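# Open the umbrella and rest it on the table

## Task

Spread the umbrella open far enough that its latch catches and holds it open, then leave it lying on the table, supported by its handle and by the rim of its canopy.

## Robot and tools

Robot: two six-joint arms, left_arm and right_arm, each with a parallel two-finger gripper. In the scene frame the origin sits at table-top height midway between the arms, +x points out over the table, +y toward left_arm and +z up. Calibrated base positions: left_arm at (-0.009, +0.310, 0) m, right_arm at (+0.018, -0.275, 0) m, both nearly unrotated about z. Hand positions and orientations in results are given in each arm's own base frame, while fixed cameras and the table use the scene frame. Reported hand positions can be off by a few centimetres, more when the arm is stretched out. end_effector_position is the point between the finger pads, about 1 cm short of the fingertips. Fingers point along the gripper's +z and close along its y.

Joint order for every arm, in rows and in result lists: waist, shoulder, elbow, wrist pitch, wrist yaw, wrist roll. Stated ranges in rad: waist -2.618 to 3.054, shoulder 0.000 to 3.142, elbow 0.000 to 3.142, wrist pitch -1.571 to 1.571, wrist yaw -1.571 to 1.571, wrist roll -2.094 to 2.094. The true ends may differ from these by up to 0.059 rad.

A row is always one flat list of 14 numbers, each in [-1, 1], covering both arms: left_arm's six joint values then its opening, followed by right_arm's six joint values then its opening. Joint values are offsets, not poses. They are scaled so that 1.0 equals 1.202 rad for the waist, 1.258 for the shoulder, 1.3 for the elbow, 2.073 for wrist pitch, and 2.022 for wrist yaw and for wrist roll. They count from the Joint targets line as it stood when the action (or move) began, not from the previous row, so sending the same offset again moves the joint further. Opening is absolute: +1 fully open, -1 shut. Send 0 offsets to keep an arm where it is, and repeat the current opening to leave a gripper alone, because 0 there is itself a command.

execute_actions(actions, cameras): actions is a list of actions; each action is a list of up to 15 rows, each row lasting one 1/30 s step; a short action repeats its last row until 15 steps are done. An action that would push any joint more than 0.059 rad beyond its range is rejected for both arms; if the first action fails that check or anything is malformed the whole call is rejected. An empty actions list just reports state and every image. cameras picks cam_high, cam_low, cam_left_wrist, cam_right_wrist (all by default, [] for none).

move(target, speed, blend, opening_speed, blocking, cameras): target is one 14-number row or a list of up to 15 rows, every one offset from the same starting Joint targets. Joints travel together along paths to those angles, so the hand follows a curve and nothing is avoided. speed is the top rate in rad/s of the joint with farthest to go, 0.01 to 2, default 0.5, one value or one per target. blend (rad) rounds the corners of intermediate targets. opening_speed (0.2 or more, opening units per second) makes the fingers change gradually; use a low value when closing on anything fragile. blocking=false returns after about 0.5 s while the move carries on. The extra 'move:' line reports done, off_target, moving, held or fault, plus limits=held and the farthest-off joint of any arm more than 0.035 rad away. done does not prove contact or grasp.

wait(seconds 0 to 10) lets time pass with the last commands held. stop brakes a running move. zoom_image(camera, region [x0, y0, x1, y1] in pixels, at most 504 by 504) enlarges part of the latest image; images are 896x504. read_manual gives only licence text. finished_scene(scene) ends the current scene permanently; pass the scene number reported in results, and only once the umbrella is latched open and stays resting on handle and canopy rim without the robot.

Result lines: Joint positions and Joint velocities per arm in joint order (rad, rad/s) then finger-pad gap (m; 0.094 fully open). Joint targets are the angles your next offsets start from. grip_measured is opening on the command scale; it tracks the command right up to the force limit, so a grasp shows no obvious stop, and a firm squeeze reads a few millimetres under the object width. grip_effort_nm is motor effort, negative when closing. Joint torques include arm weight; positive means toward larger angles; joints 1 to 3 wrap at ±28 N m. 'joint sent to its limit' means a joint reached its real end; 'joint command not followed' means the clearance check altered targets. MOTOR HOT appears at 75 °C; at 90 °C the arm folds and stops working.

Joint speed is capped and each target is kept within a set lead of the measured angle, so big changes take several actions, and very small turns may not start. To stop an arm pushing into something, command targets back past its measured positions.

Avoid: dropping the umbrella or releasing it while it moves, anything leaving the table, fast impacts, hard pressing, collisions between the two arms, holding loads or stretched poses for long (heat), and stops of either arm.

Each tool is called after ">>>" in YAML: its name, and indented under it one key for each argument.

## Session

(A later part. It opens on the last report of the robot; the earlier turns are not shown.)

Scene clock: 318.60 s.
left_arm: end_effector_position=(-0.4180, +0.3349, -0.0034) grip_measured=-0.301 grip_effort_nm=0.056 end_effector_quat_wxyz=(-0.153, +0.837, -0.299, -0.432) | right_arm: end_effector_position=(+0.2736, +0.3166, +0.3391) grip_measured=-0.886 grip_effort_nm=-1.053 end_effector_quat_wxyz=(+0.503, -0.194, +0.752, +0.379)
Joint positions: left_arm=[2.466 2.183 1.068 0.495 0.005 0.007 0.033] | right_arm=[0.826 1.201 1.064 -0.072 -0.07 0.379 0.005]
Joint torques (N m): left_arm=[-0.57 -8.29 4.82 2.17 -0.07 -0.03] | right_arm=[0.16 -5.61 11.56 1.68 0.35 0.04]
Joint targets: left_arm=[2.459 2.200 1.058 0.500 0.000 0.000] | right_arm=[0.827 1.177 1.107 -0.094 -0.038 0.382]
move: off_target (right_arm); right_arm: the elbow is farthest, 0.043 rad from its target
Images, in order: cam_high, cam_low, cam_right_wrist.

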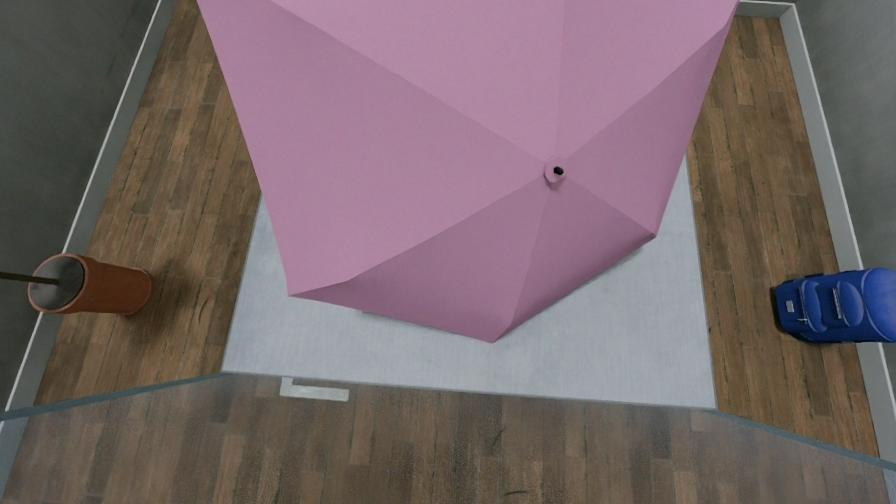

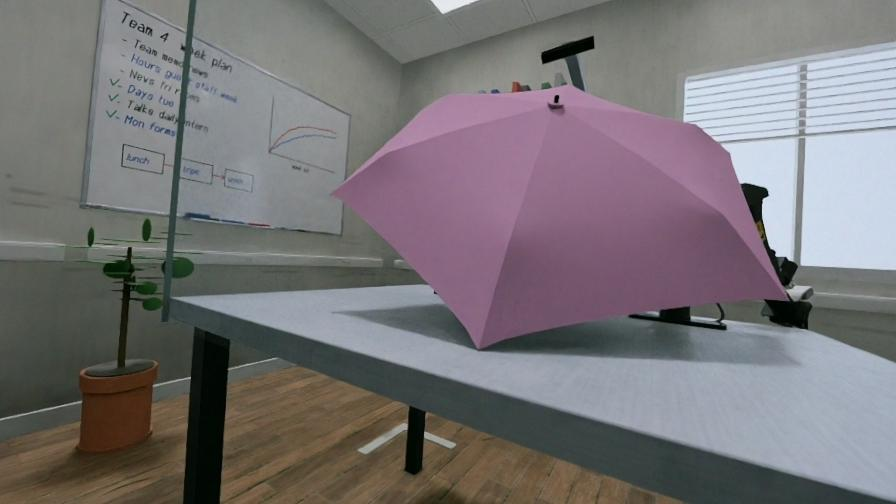

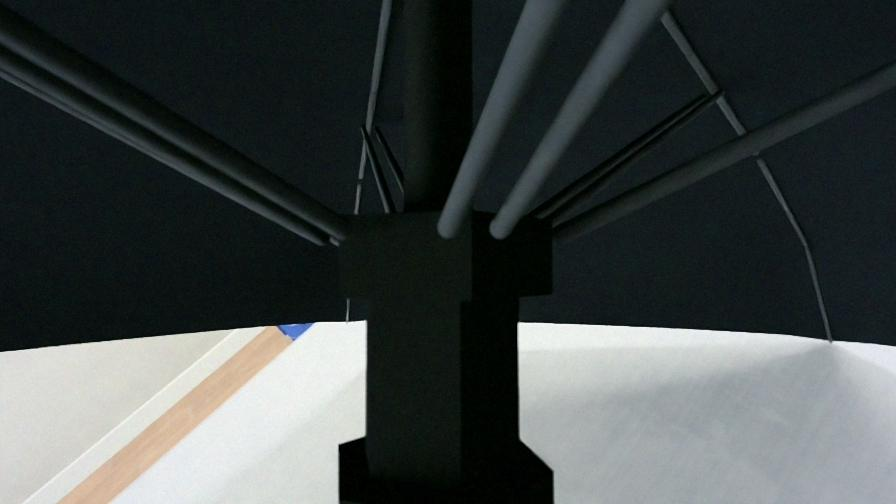

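>>> move:
  target: [-0.2155,0.556,1.0,0,0,0,-0.3,0,0,0,0,0,0,-0.98]
  speed: 0.5

Scene clock: 326.63 s.
left_arm: end_effector_position=(-0.4503, +0.6165, +0.1089) grip_measured=-0.301 grip_effort_nm=0.061 end_effector_quat_wxyz=(-0.314, +0.639, -0.329, -0.620) | right_arm: end_effector_position=(+0.2736, +0.3166, +0.3390) grip_measured=-0.886 grip_effort_nm=-1.062 end_effector_quat_wxyz=(+0.503, -0.194, +0.753, +0.379)
Joint positions: left_arm=[2.201 2.863 2.326 0.503 0.004 0.006 0.033] | right_arm=[0.826 1.201 1.064 -0.073 -0.07 0.378 0.005]
Joint torques (N m): left_arm=[-0.08 -11.66 10.36 2.35 -0.06 -0.03] | right_arm=[0.14 -5.57 11.58 1.69 0.35 0.05]
Motor temperatures (°C): left_arm=[35 37 39 40 35 31 32] | right_arm=[35 37 40 62 34 34 37]
Heat: left arm: 40 °C; right arm: 62 °C.
Joint targets: left_arm=[2.200 2.899 2.358 0.500 0.000 0.000] | right_arm=[0.827 1.177 1.107 -0.095 -0.038 0.381]
move: off_target (left_arm, right_arm); left_arm: the shoulder is farthest, 0.037 rad from its target; right_arm: the elbow is farthest, 0.043 rad from its target

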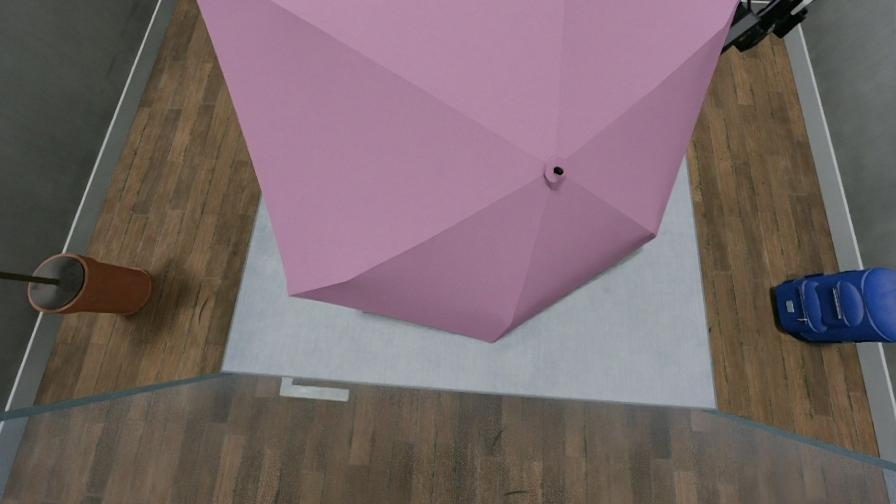

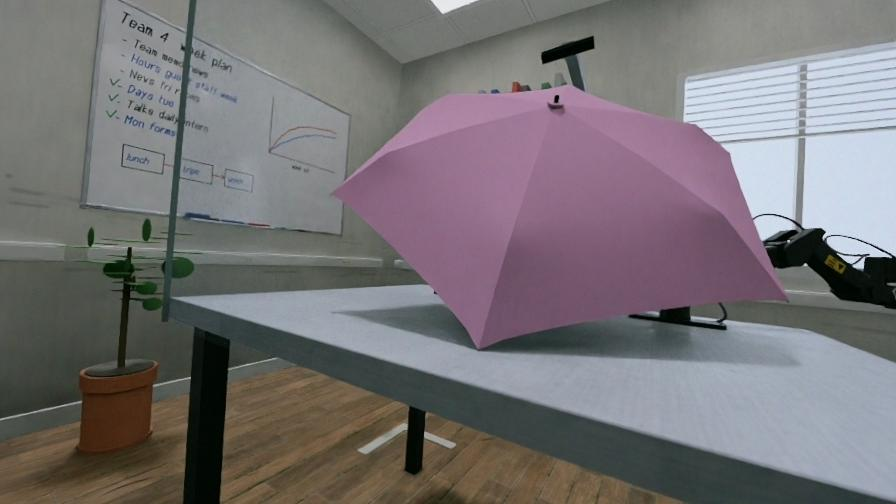

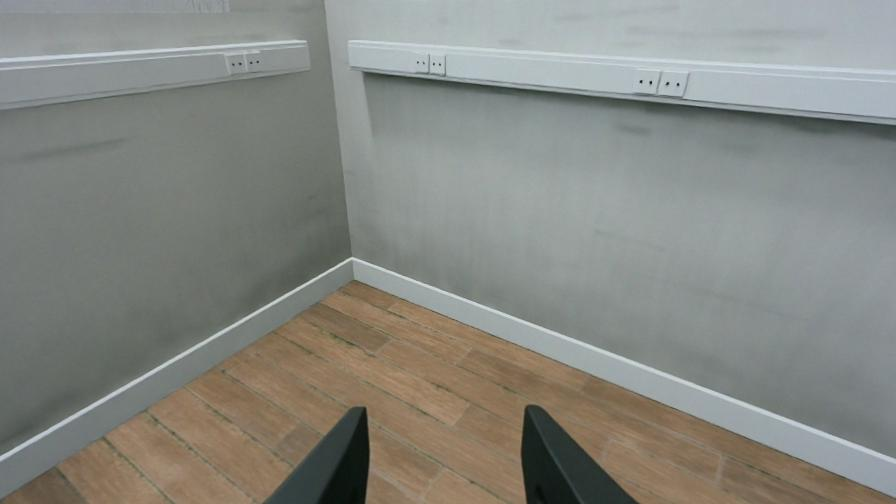

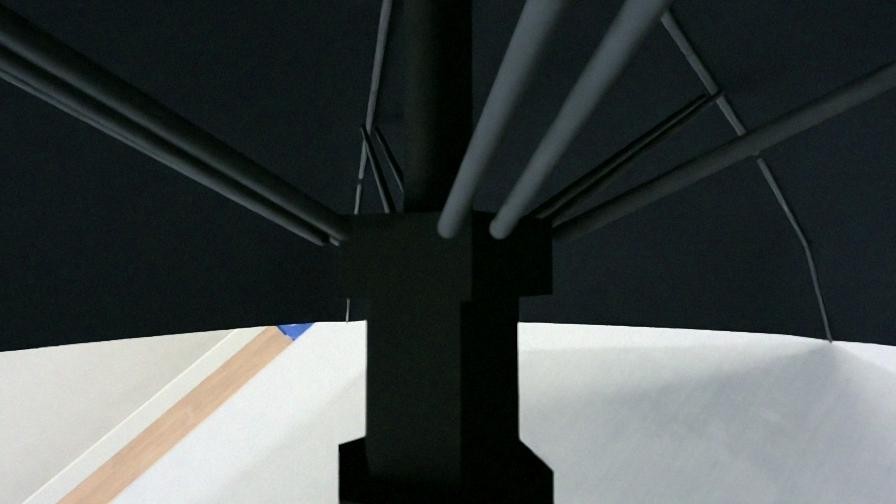

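>>> move:
  target: [0,0,0,0,0,0,-0.3,0.1045,0.0258,0.0302,-0.039,0.16,-0.0416,-0.98]
  speed: 0.15
  cameras: ["cam_high","cam_low","cam_right_wrist"]

Scene clock: 340.53 s.
left_arm: end_effector_position=(-0.4503, +0.6165, +0.1089) grip_measured=-0.301 grip_effort_nm=0.066 end_effector_quat_wxyz=(-0.314, +0.639, -0.329, -0.620) | right_arm: end_effector_position=(+0.2749, +0.3035, +0.3223) grip_measured=-0.886 grip_effort_nm=-1.062 end_effector_quat_wxyz=(+0.535, -0.178, +0.786, +0.254)
Joint positions: left_arm=[2.201 2.863 2.326 0.503 0.004 0.006 0.033] | right_arm=[0.948 1.208 1.094 -0.2 0.269 0.307 0.005]
Joint torques (N m): left_arm=[-0.06 -11.69 10.36 2.34 -0.06 -0.03] | right_arm=[0.51 -3.58 12.33 2.08 0.24 -0.08]
Joint targets: left_arm=[2.200 2.899 2.358 0.500 0.000 0.000] | right_arm=[0.953 1.210 1.146 -0.175 0.285 0.298]
move: off_target (left_arm, right_arm); left_arm: the shoulder is farthest, 0.036 rad from its target; right_arm: the elbow is farthest, 0.053 rad from its target
Images, in order: cam_high, cam_low, cam_right_wrist.

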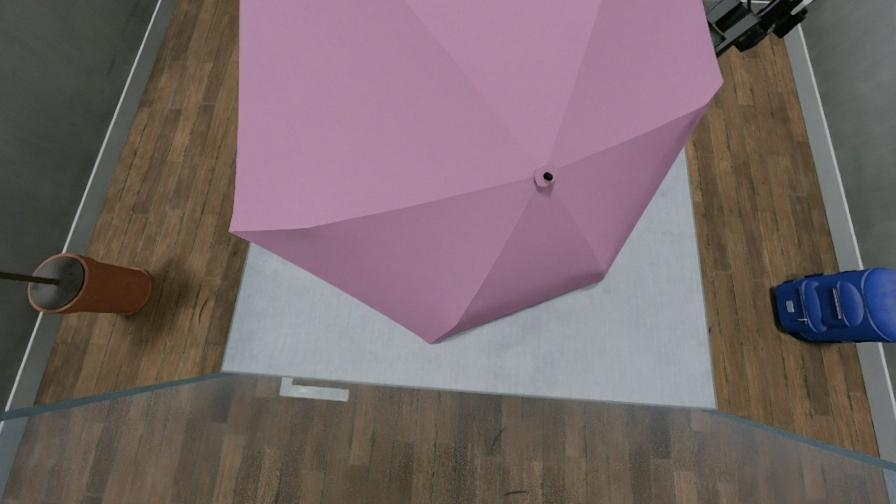

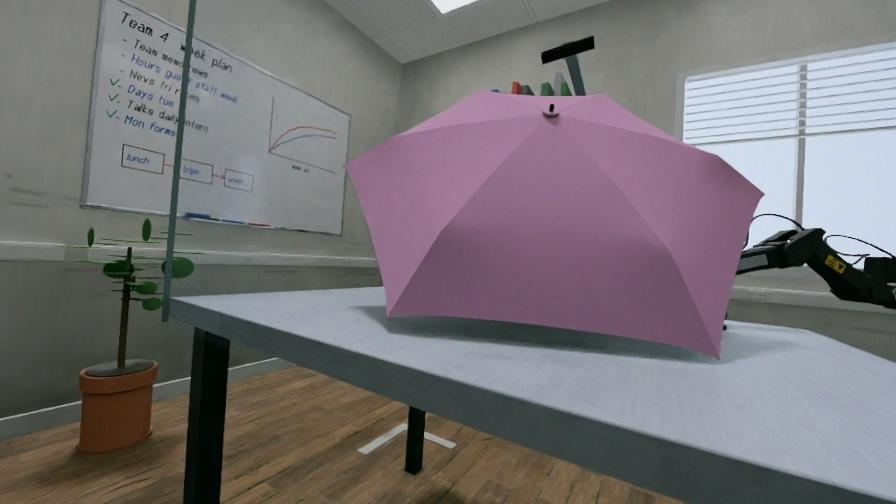

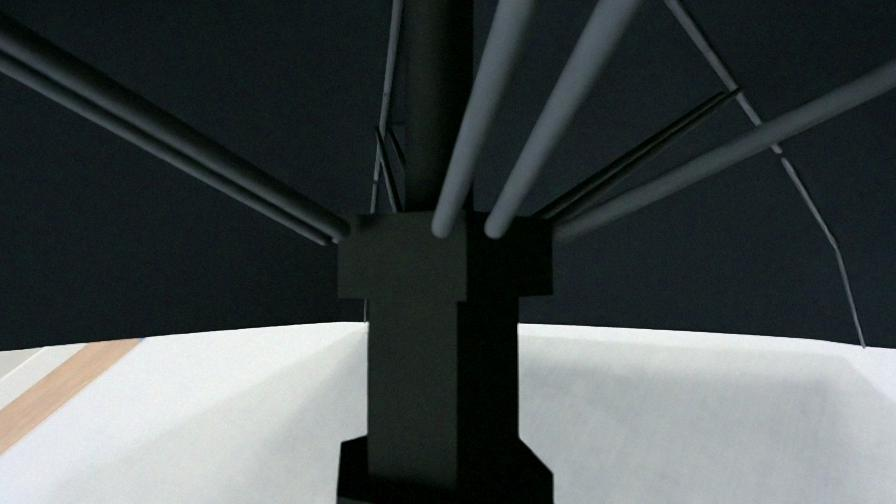

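>>> move:
  target: [0,0,0,0,0,0,-0.3,0,-0.0123,-0.1692,0.0984,0,0,-0.98]
  speed: 0.1
  cameras: ["cam_high","cam_low","cam_right_wrist"]

>>> zoom_image:
  camera: "cam_low"
  region: [350, 220, 770, 400]

Scene clock: 346.67 s.
left_arm: end_effector_position=(-0.4503, +0.6165, +0.1089) grip_measured=-0.301 grip_effort_nm=0.061 end_effector_quat_wxyz=(-0.314, +0.639, -0.329, -0.620) | right_arm: end_effector_position=(+0.2787, +0.3076, +0.2970) grip_measured=-0.886 grip_effort_nm=-1.057 end_effector_quat_wxyz=(+0.552, -0.169, +0.771, +0.267)
Joint positions: left_arm=[2.201 2.863 2.326 0.503 0.004 0.006 0.033] | right_arm=[0.948 1.208 0.943 0.006 0.273 0.307 0.005]
Joint torques (N m): left_arm=[-0.06 -11.69 10.39 2.34 -0.05 -0.03] | right_arm=[0.5 -4.74 6.37 2.07 0.18 -0.06]
Joint targets: left_arm=[2.200 2.899 2.358 0.500 0.000 0.000] | right_arm=[0.953 1.194 0.926 0.029 0.286 0.297]
move: off_target (left_arm); left_arm: the shoulder is farthest, 0.036 rad from its target
Images, in order: cam_high, cam_low, cam_right_wrist.

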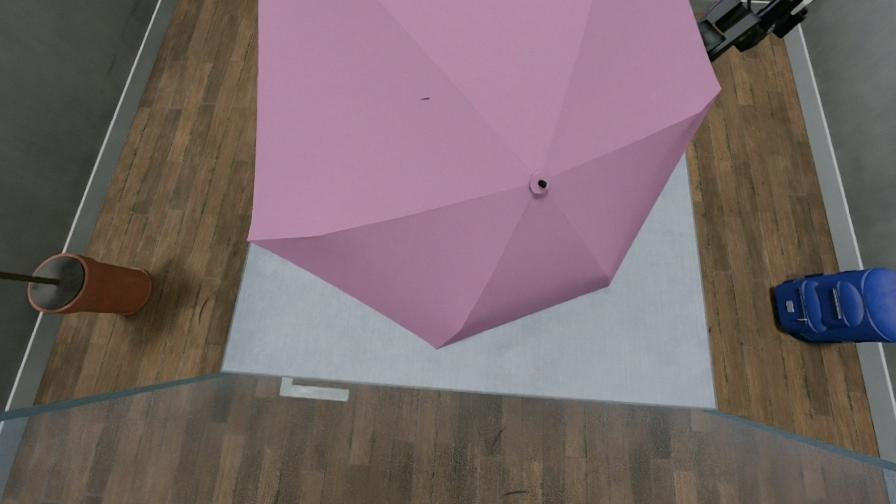

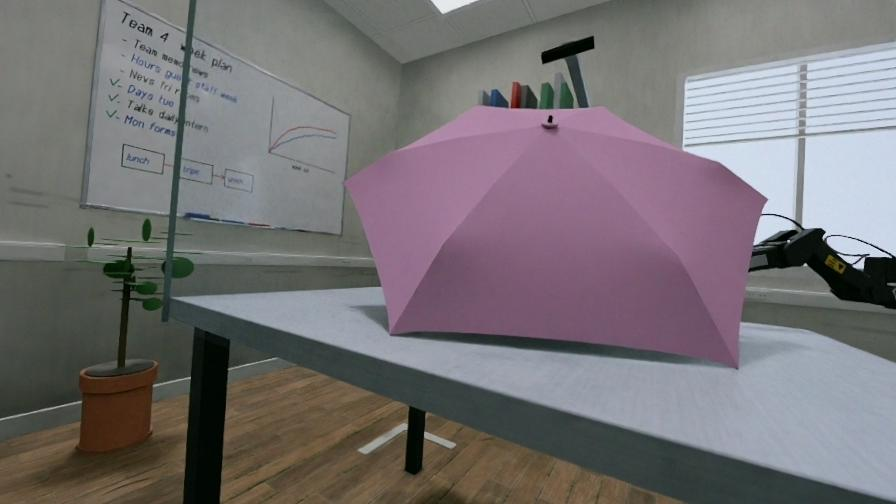

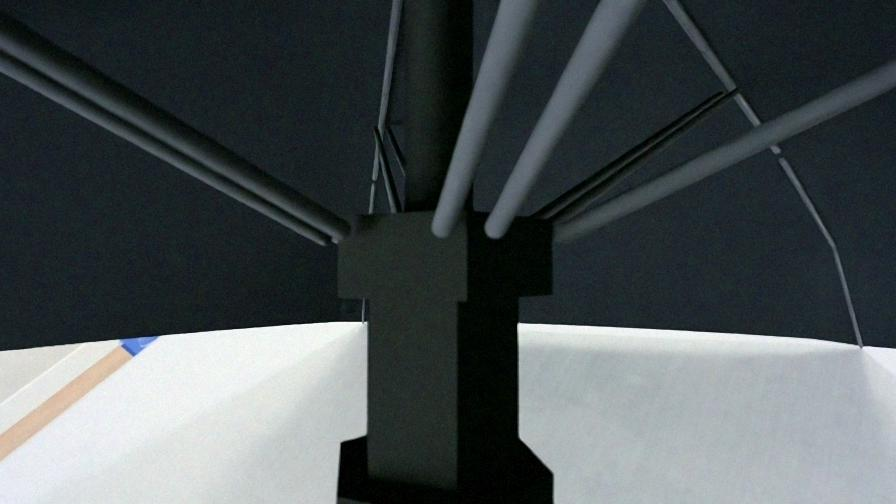

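Scaled by 1.200 from the camera's 896x504 image, which has a finer 1280x720 frame.

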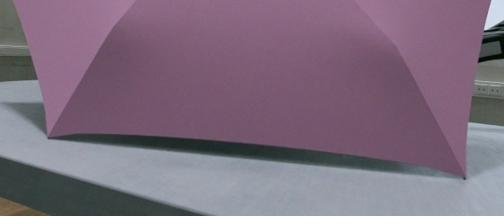

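>>> move:
  target: [0,0,0,0,0,0,-0.3,0.041,-0.0509,-0.1515,0.0936,0.0262,-0.0084,-0.98]
  speed: 0.06
  cameras: ["cam_high","cam_low","cam_right_wrist"]

>>> zoom_image:
  camera: "cam_low"
  region: [350, 220, 770, 400]

Scene clock: 357.23 s.
left_arm: end_effector_position=(-0.4503, +0.6165, +0.1089) grip_measured=-0.301 grip_effort_nm=0.061 end_effector_quat_wxyz=(-0.314, +0.639, -0.329, -0.620) | right_arm: end_effector_position=(+0.2627, +0.3031, +0.2822) grip_measured=-0.886 grip_effort_nm=-1.062 end_effector_quat_wxyz=(+0.586, -0.164, +0.741, +0.284)
Joint positions: left_arm=[2.201 2.863 2.326 0.503 0.004 0.006 0.033] | right_arm=[0.995 1.148 0.755 0.231 0.322 0.285 0.005]
Joint torques (N m): left_arm=[-0.06 -11.69 10.35 2.34 -0.06 -0.02] | right_arm=[0.7 -4.66 5.61 1.78 0.22 -0.04]
Motor temperatures (°C): left_arm=[35 42 42 45 34 31 32] | right_arm=[35 37 40 60 33 34 37]
Heat: left arm: 45 °C; right arm: 60 °C.
Joint targets: left_arm=[2.200 2.899 2.358 0.500 0.000 0.000] | right_arm=[1.002 1.130 0.729 0.223 0.338 0.281]
move: off_target (left_arm); left_arm: the shoulder is farthest, 0.036 rad from its target
Images, in order: cam_high, cam_low, cam_right_wrist.

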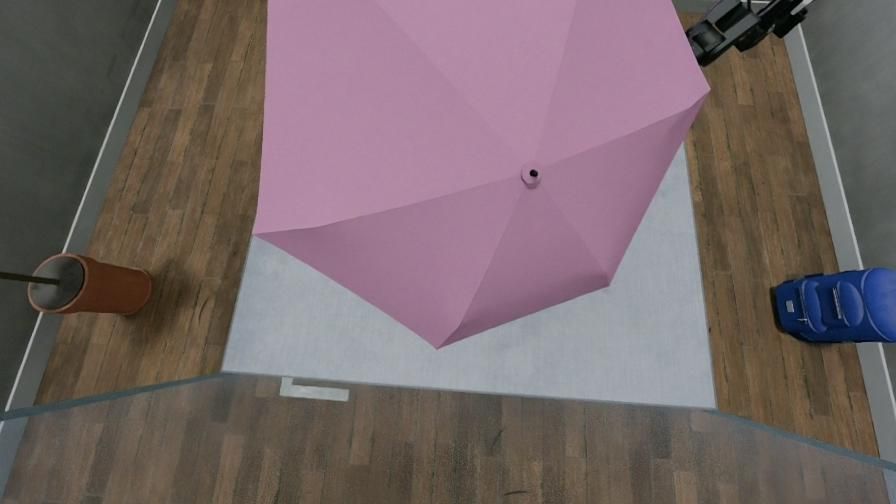

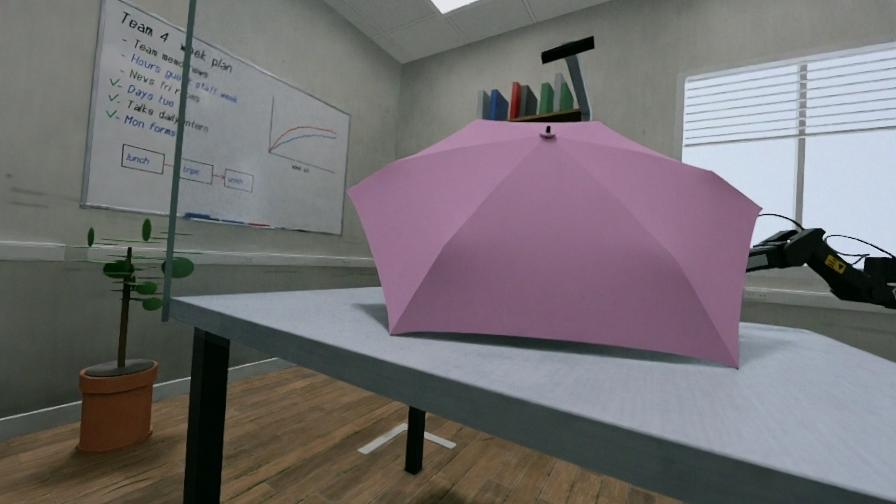

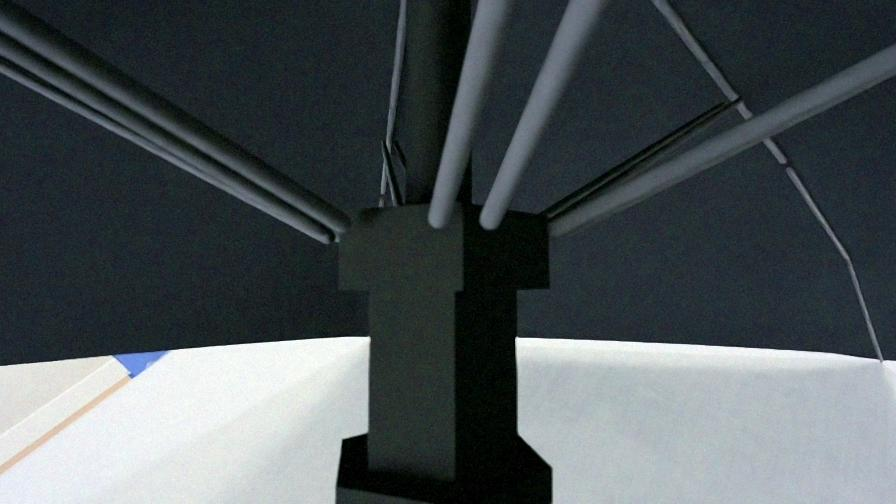

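Scaled by 1.200 from the camera's 896x504 image, which has a finer 1280x720 frame.

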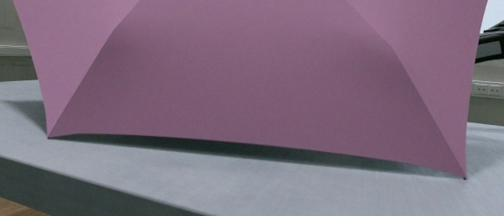

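>>> move:
  target: [0,0,0,0,0,0,-0.3,0,0,-0.01,0.006,0,0,-0.78]
  opening_speed: 0.2
  speed: 0.05
  cameras: ["cam_high","cam_low","cam_right_wrist"]

Scene clock: 360.50 s.
left_arm: end_effector_position=(-0.4503, +0.6165, +0.1089) grip_measured=-0.301 grip_effort_nm=0.056 end_effector_quat_wxyz=(-0.314, +0.639, -0.329, -0.620) | right_arm: end_effector_position=(+0.2624, +0.3023, +0.2775) grip_measured=-0.782 grip_effort_nm=0.076 end_effector_quat_wxyz=(+0.586, -0.164, +0.741, +0.283)
Joint positions: left_arm=[2.201 2.863 2.326 0.503 0.004 0.006 0.033] | right_arm=[0.995 1.148 0.736 0.249 0.323 0.284 0.01]
Joint torques (N m): left_arm=[-0.06 -11.7 10.35 2.34 -0.05 -0.02] | right_arm=[0.64 -4.62 6 1.73 0.2 -0.03]
Joint targets: left_arm=[2.200 2.899 2.358 0.500 0.000 0.000] | right_arm=[1.002 1.130 0.716 0.235 0.338 0.281]
move: off_target (left_arm); left_arm: the shoulder is farthest, 0.036 rad from its target
Images, in order: cam_high, cam_low, cam_right_wrist.

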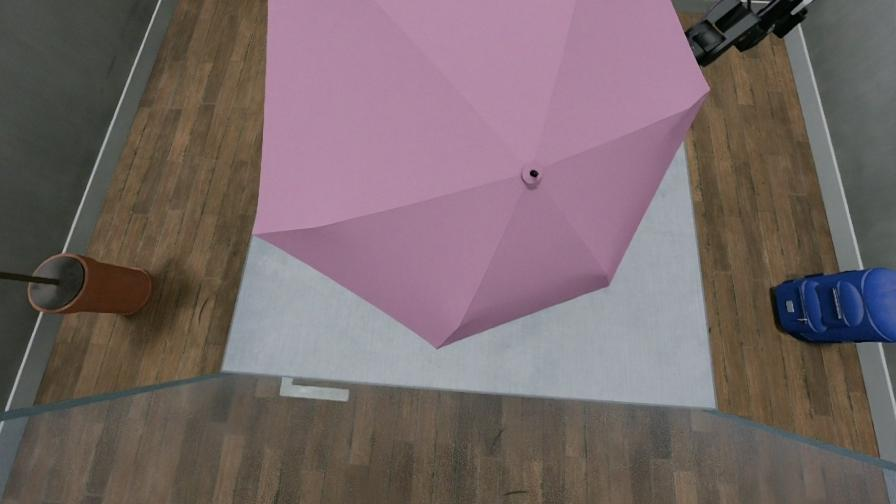

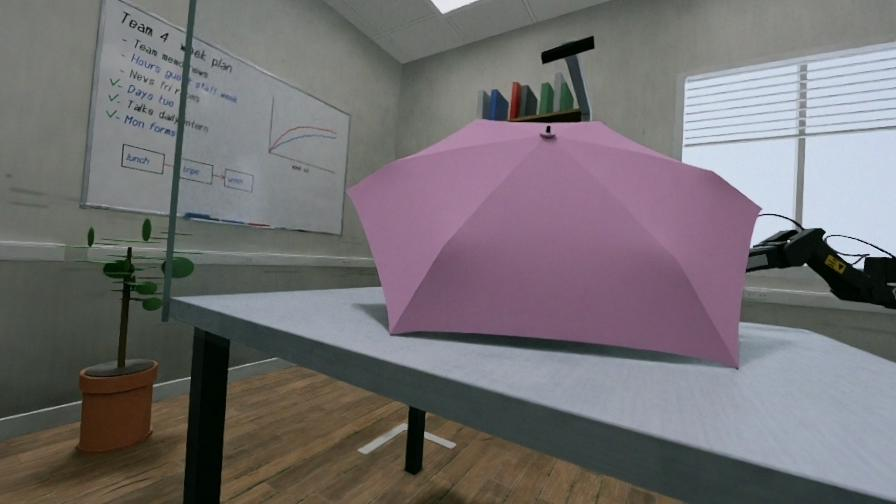

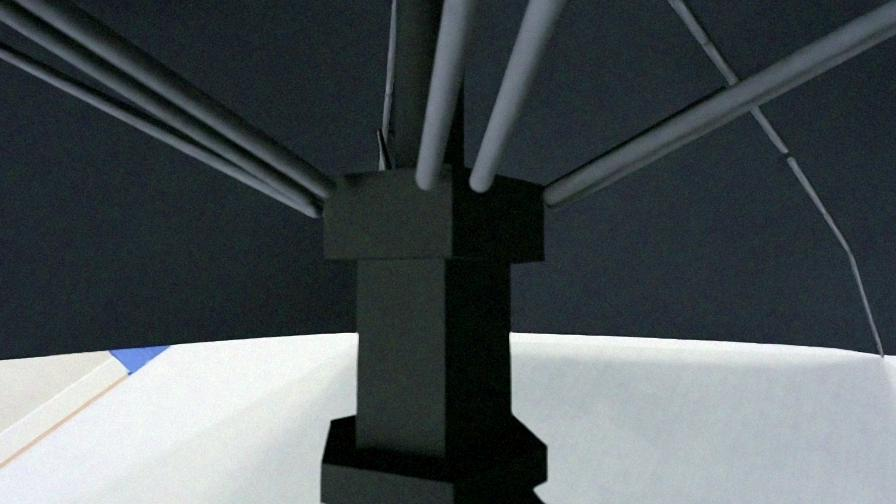

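>>> move:
  target:
    - [0,0,0,0,0,0,-0.3,0,0,0,0,0,0,0.1]
    - [0,0,0,0,0,0,-0.3,0.1023,-0.1987,-0.1215,-0.041,0.0752,0,0.1]
  speed: 0.12
  opening_speed: 0.5

Scene clock: 369.87 s.
left_arm: end_effector_position=(-0.4503, +0.6165, +0.1089) grip_measured=-0.301 grip_effort_nm=0.056 end_effector_quat_wxyz=(-0.314, +0.639, -0.329, -0.620) | right_arm: end_effector_position=(+0.2176, +0.2642, +0.2708) grip_measured=+0.098 grip_effort_nm=0.085 end_effector_quat_wxyz=(+0.599, -0.159, +0.736, +0.272)
Joint positions: left_arm=[2.201 2.863 2.326 0.503 0.004 0.006 0.033] | right_arm=[1.12 0.895 0.579 0.165 0.476 0.284 0.052]
Joint torques (N m): left_arm=[-0.09 -11.69 10.37 2.35 -0.05 -0.02] | right_arm=[0.57 -2.7 5.97 1.7 0.2 -0.01]
Joint targets: left_arm=[2.200 2.899 2.358 0.500 0.000 0.000] | right_arm=[1.125 0.880 0.558 0.150 0.490 0.281]
move: off_target (left_arm); left_arm: the shoulder is farthest, 0.036 rad from its target

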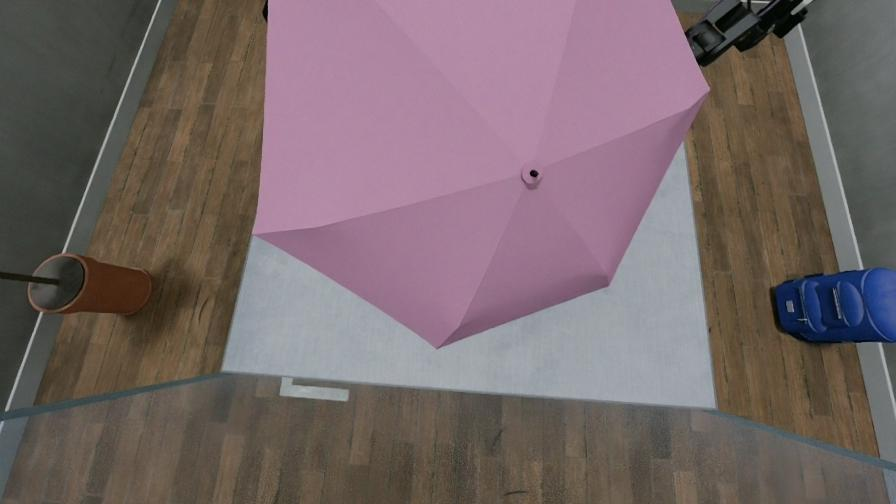

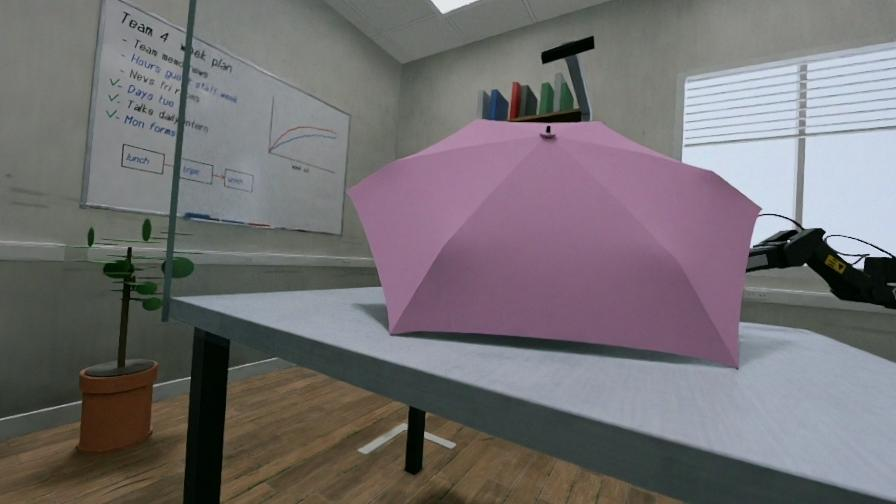

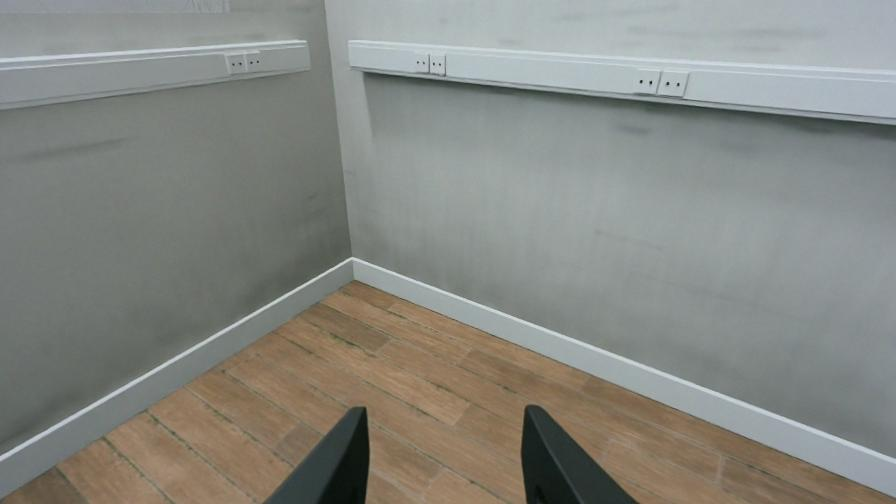

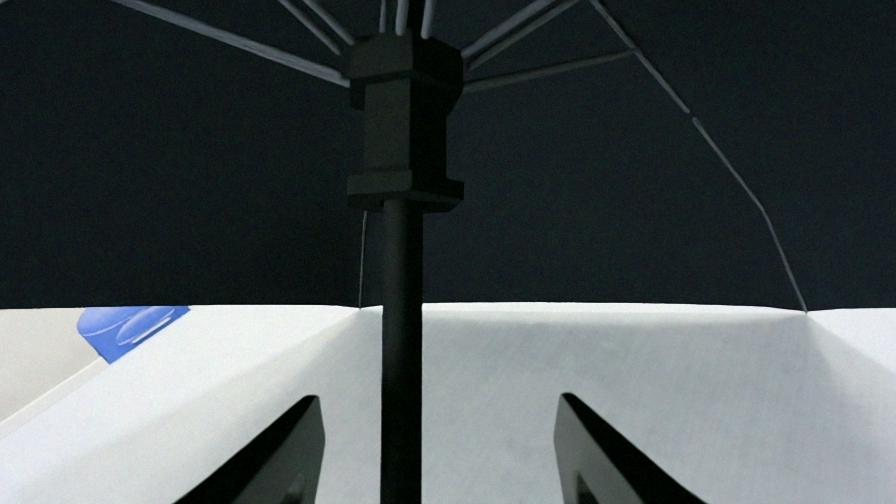

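>>> finished_scene:
  scene: 2

The scene is finished: the task was done.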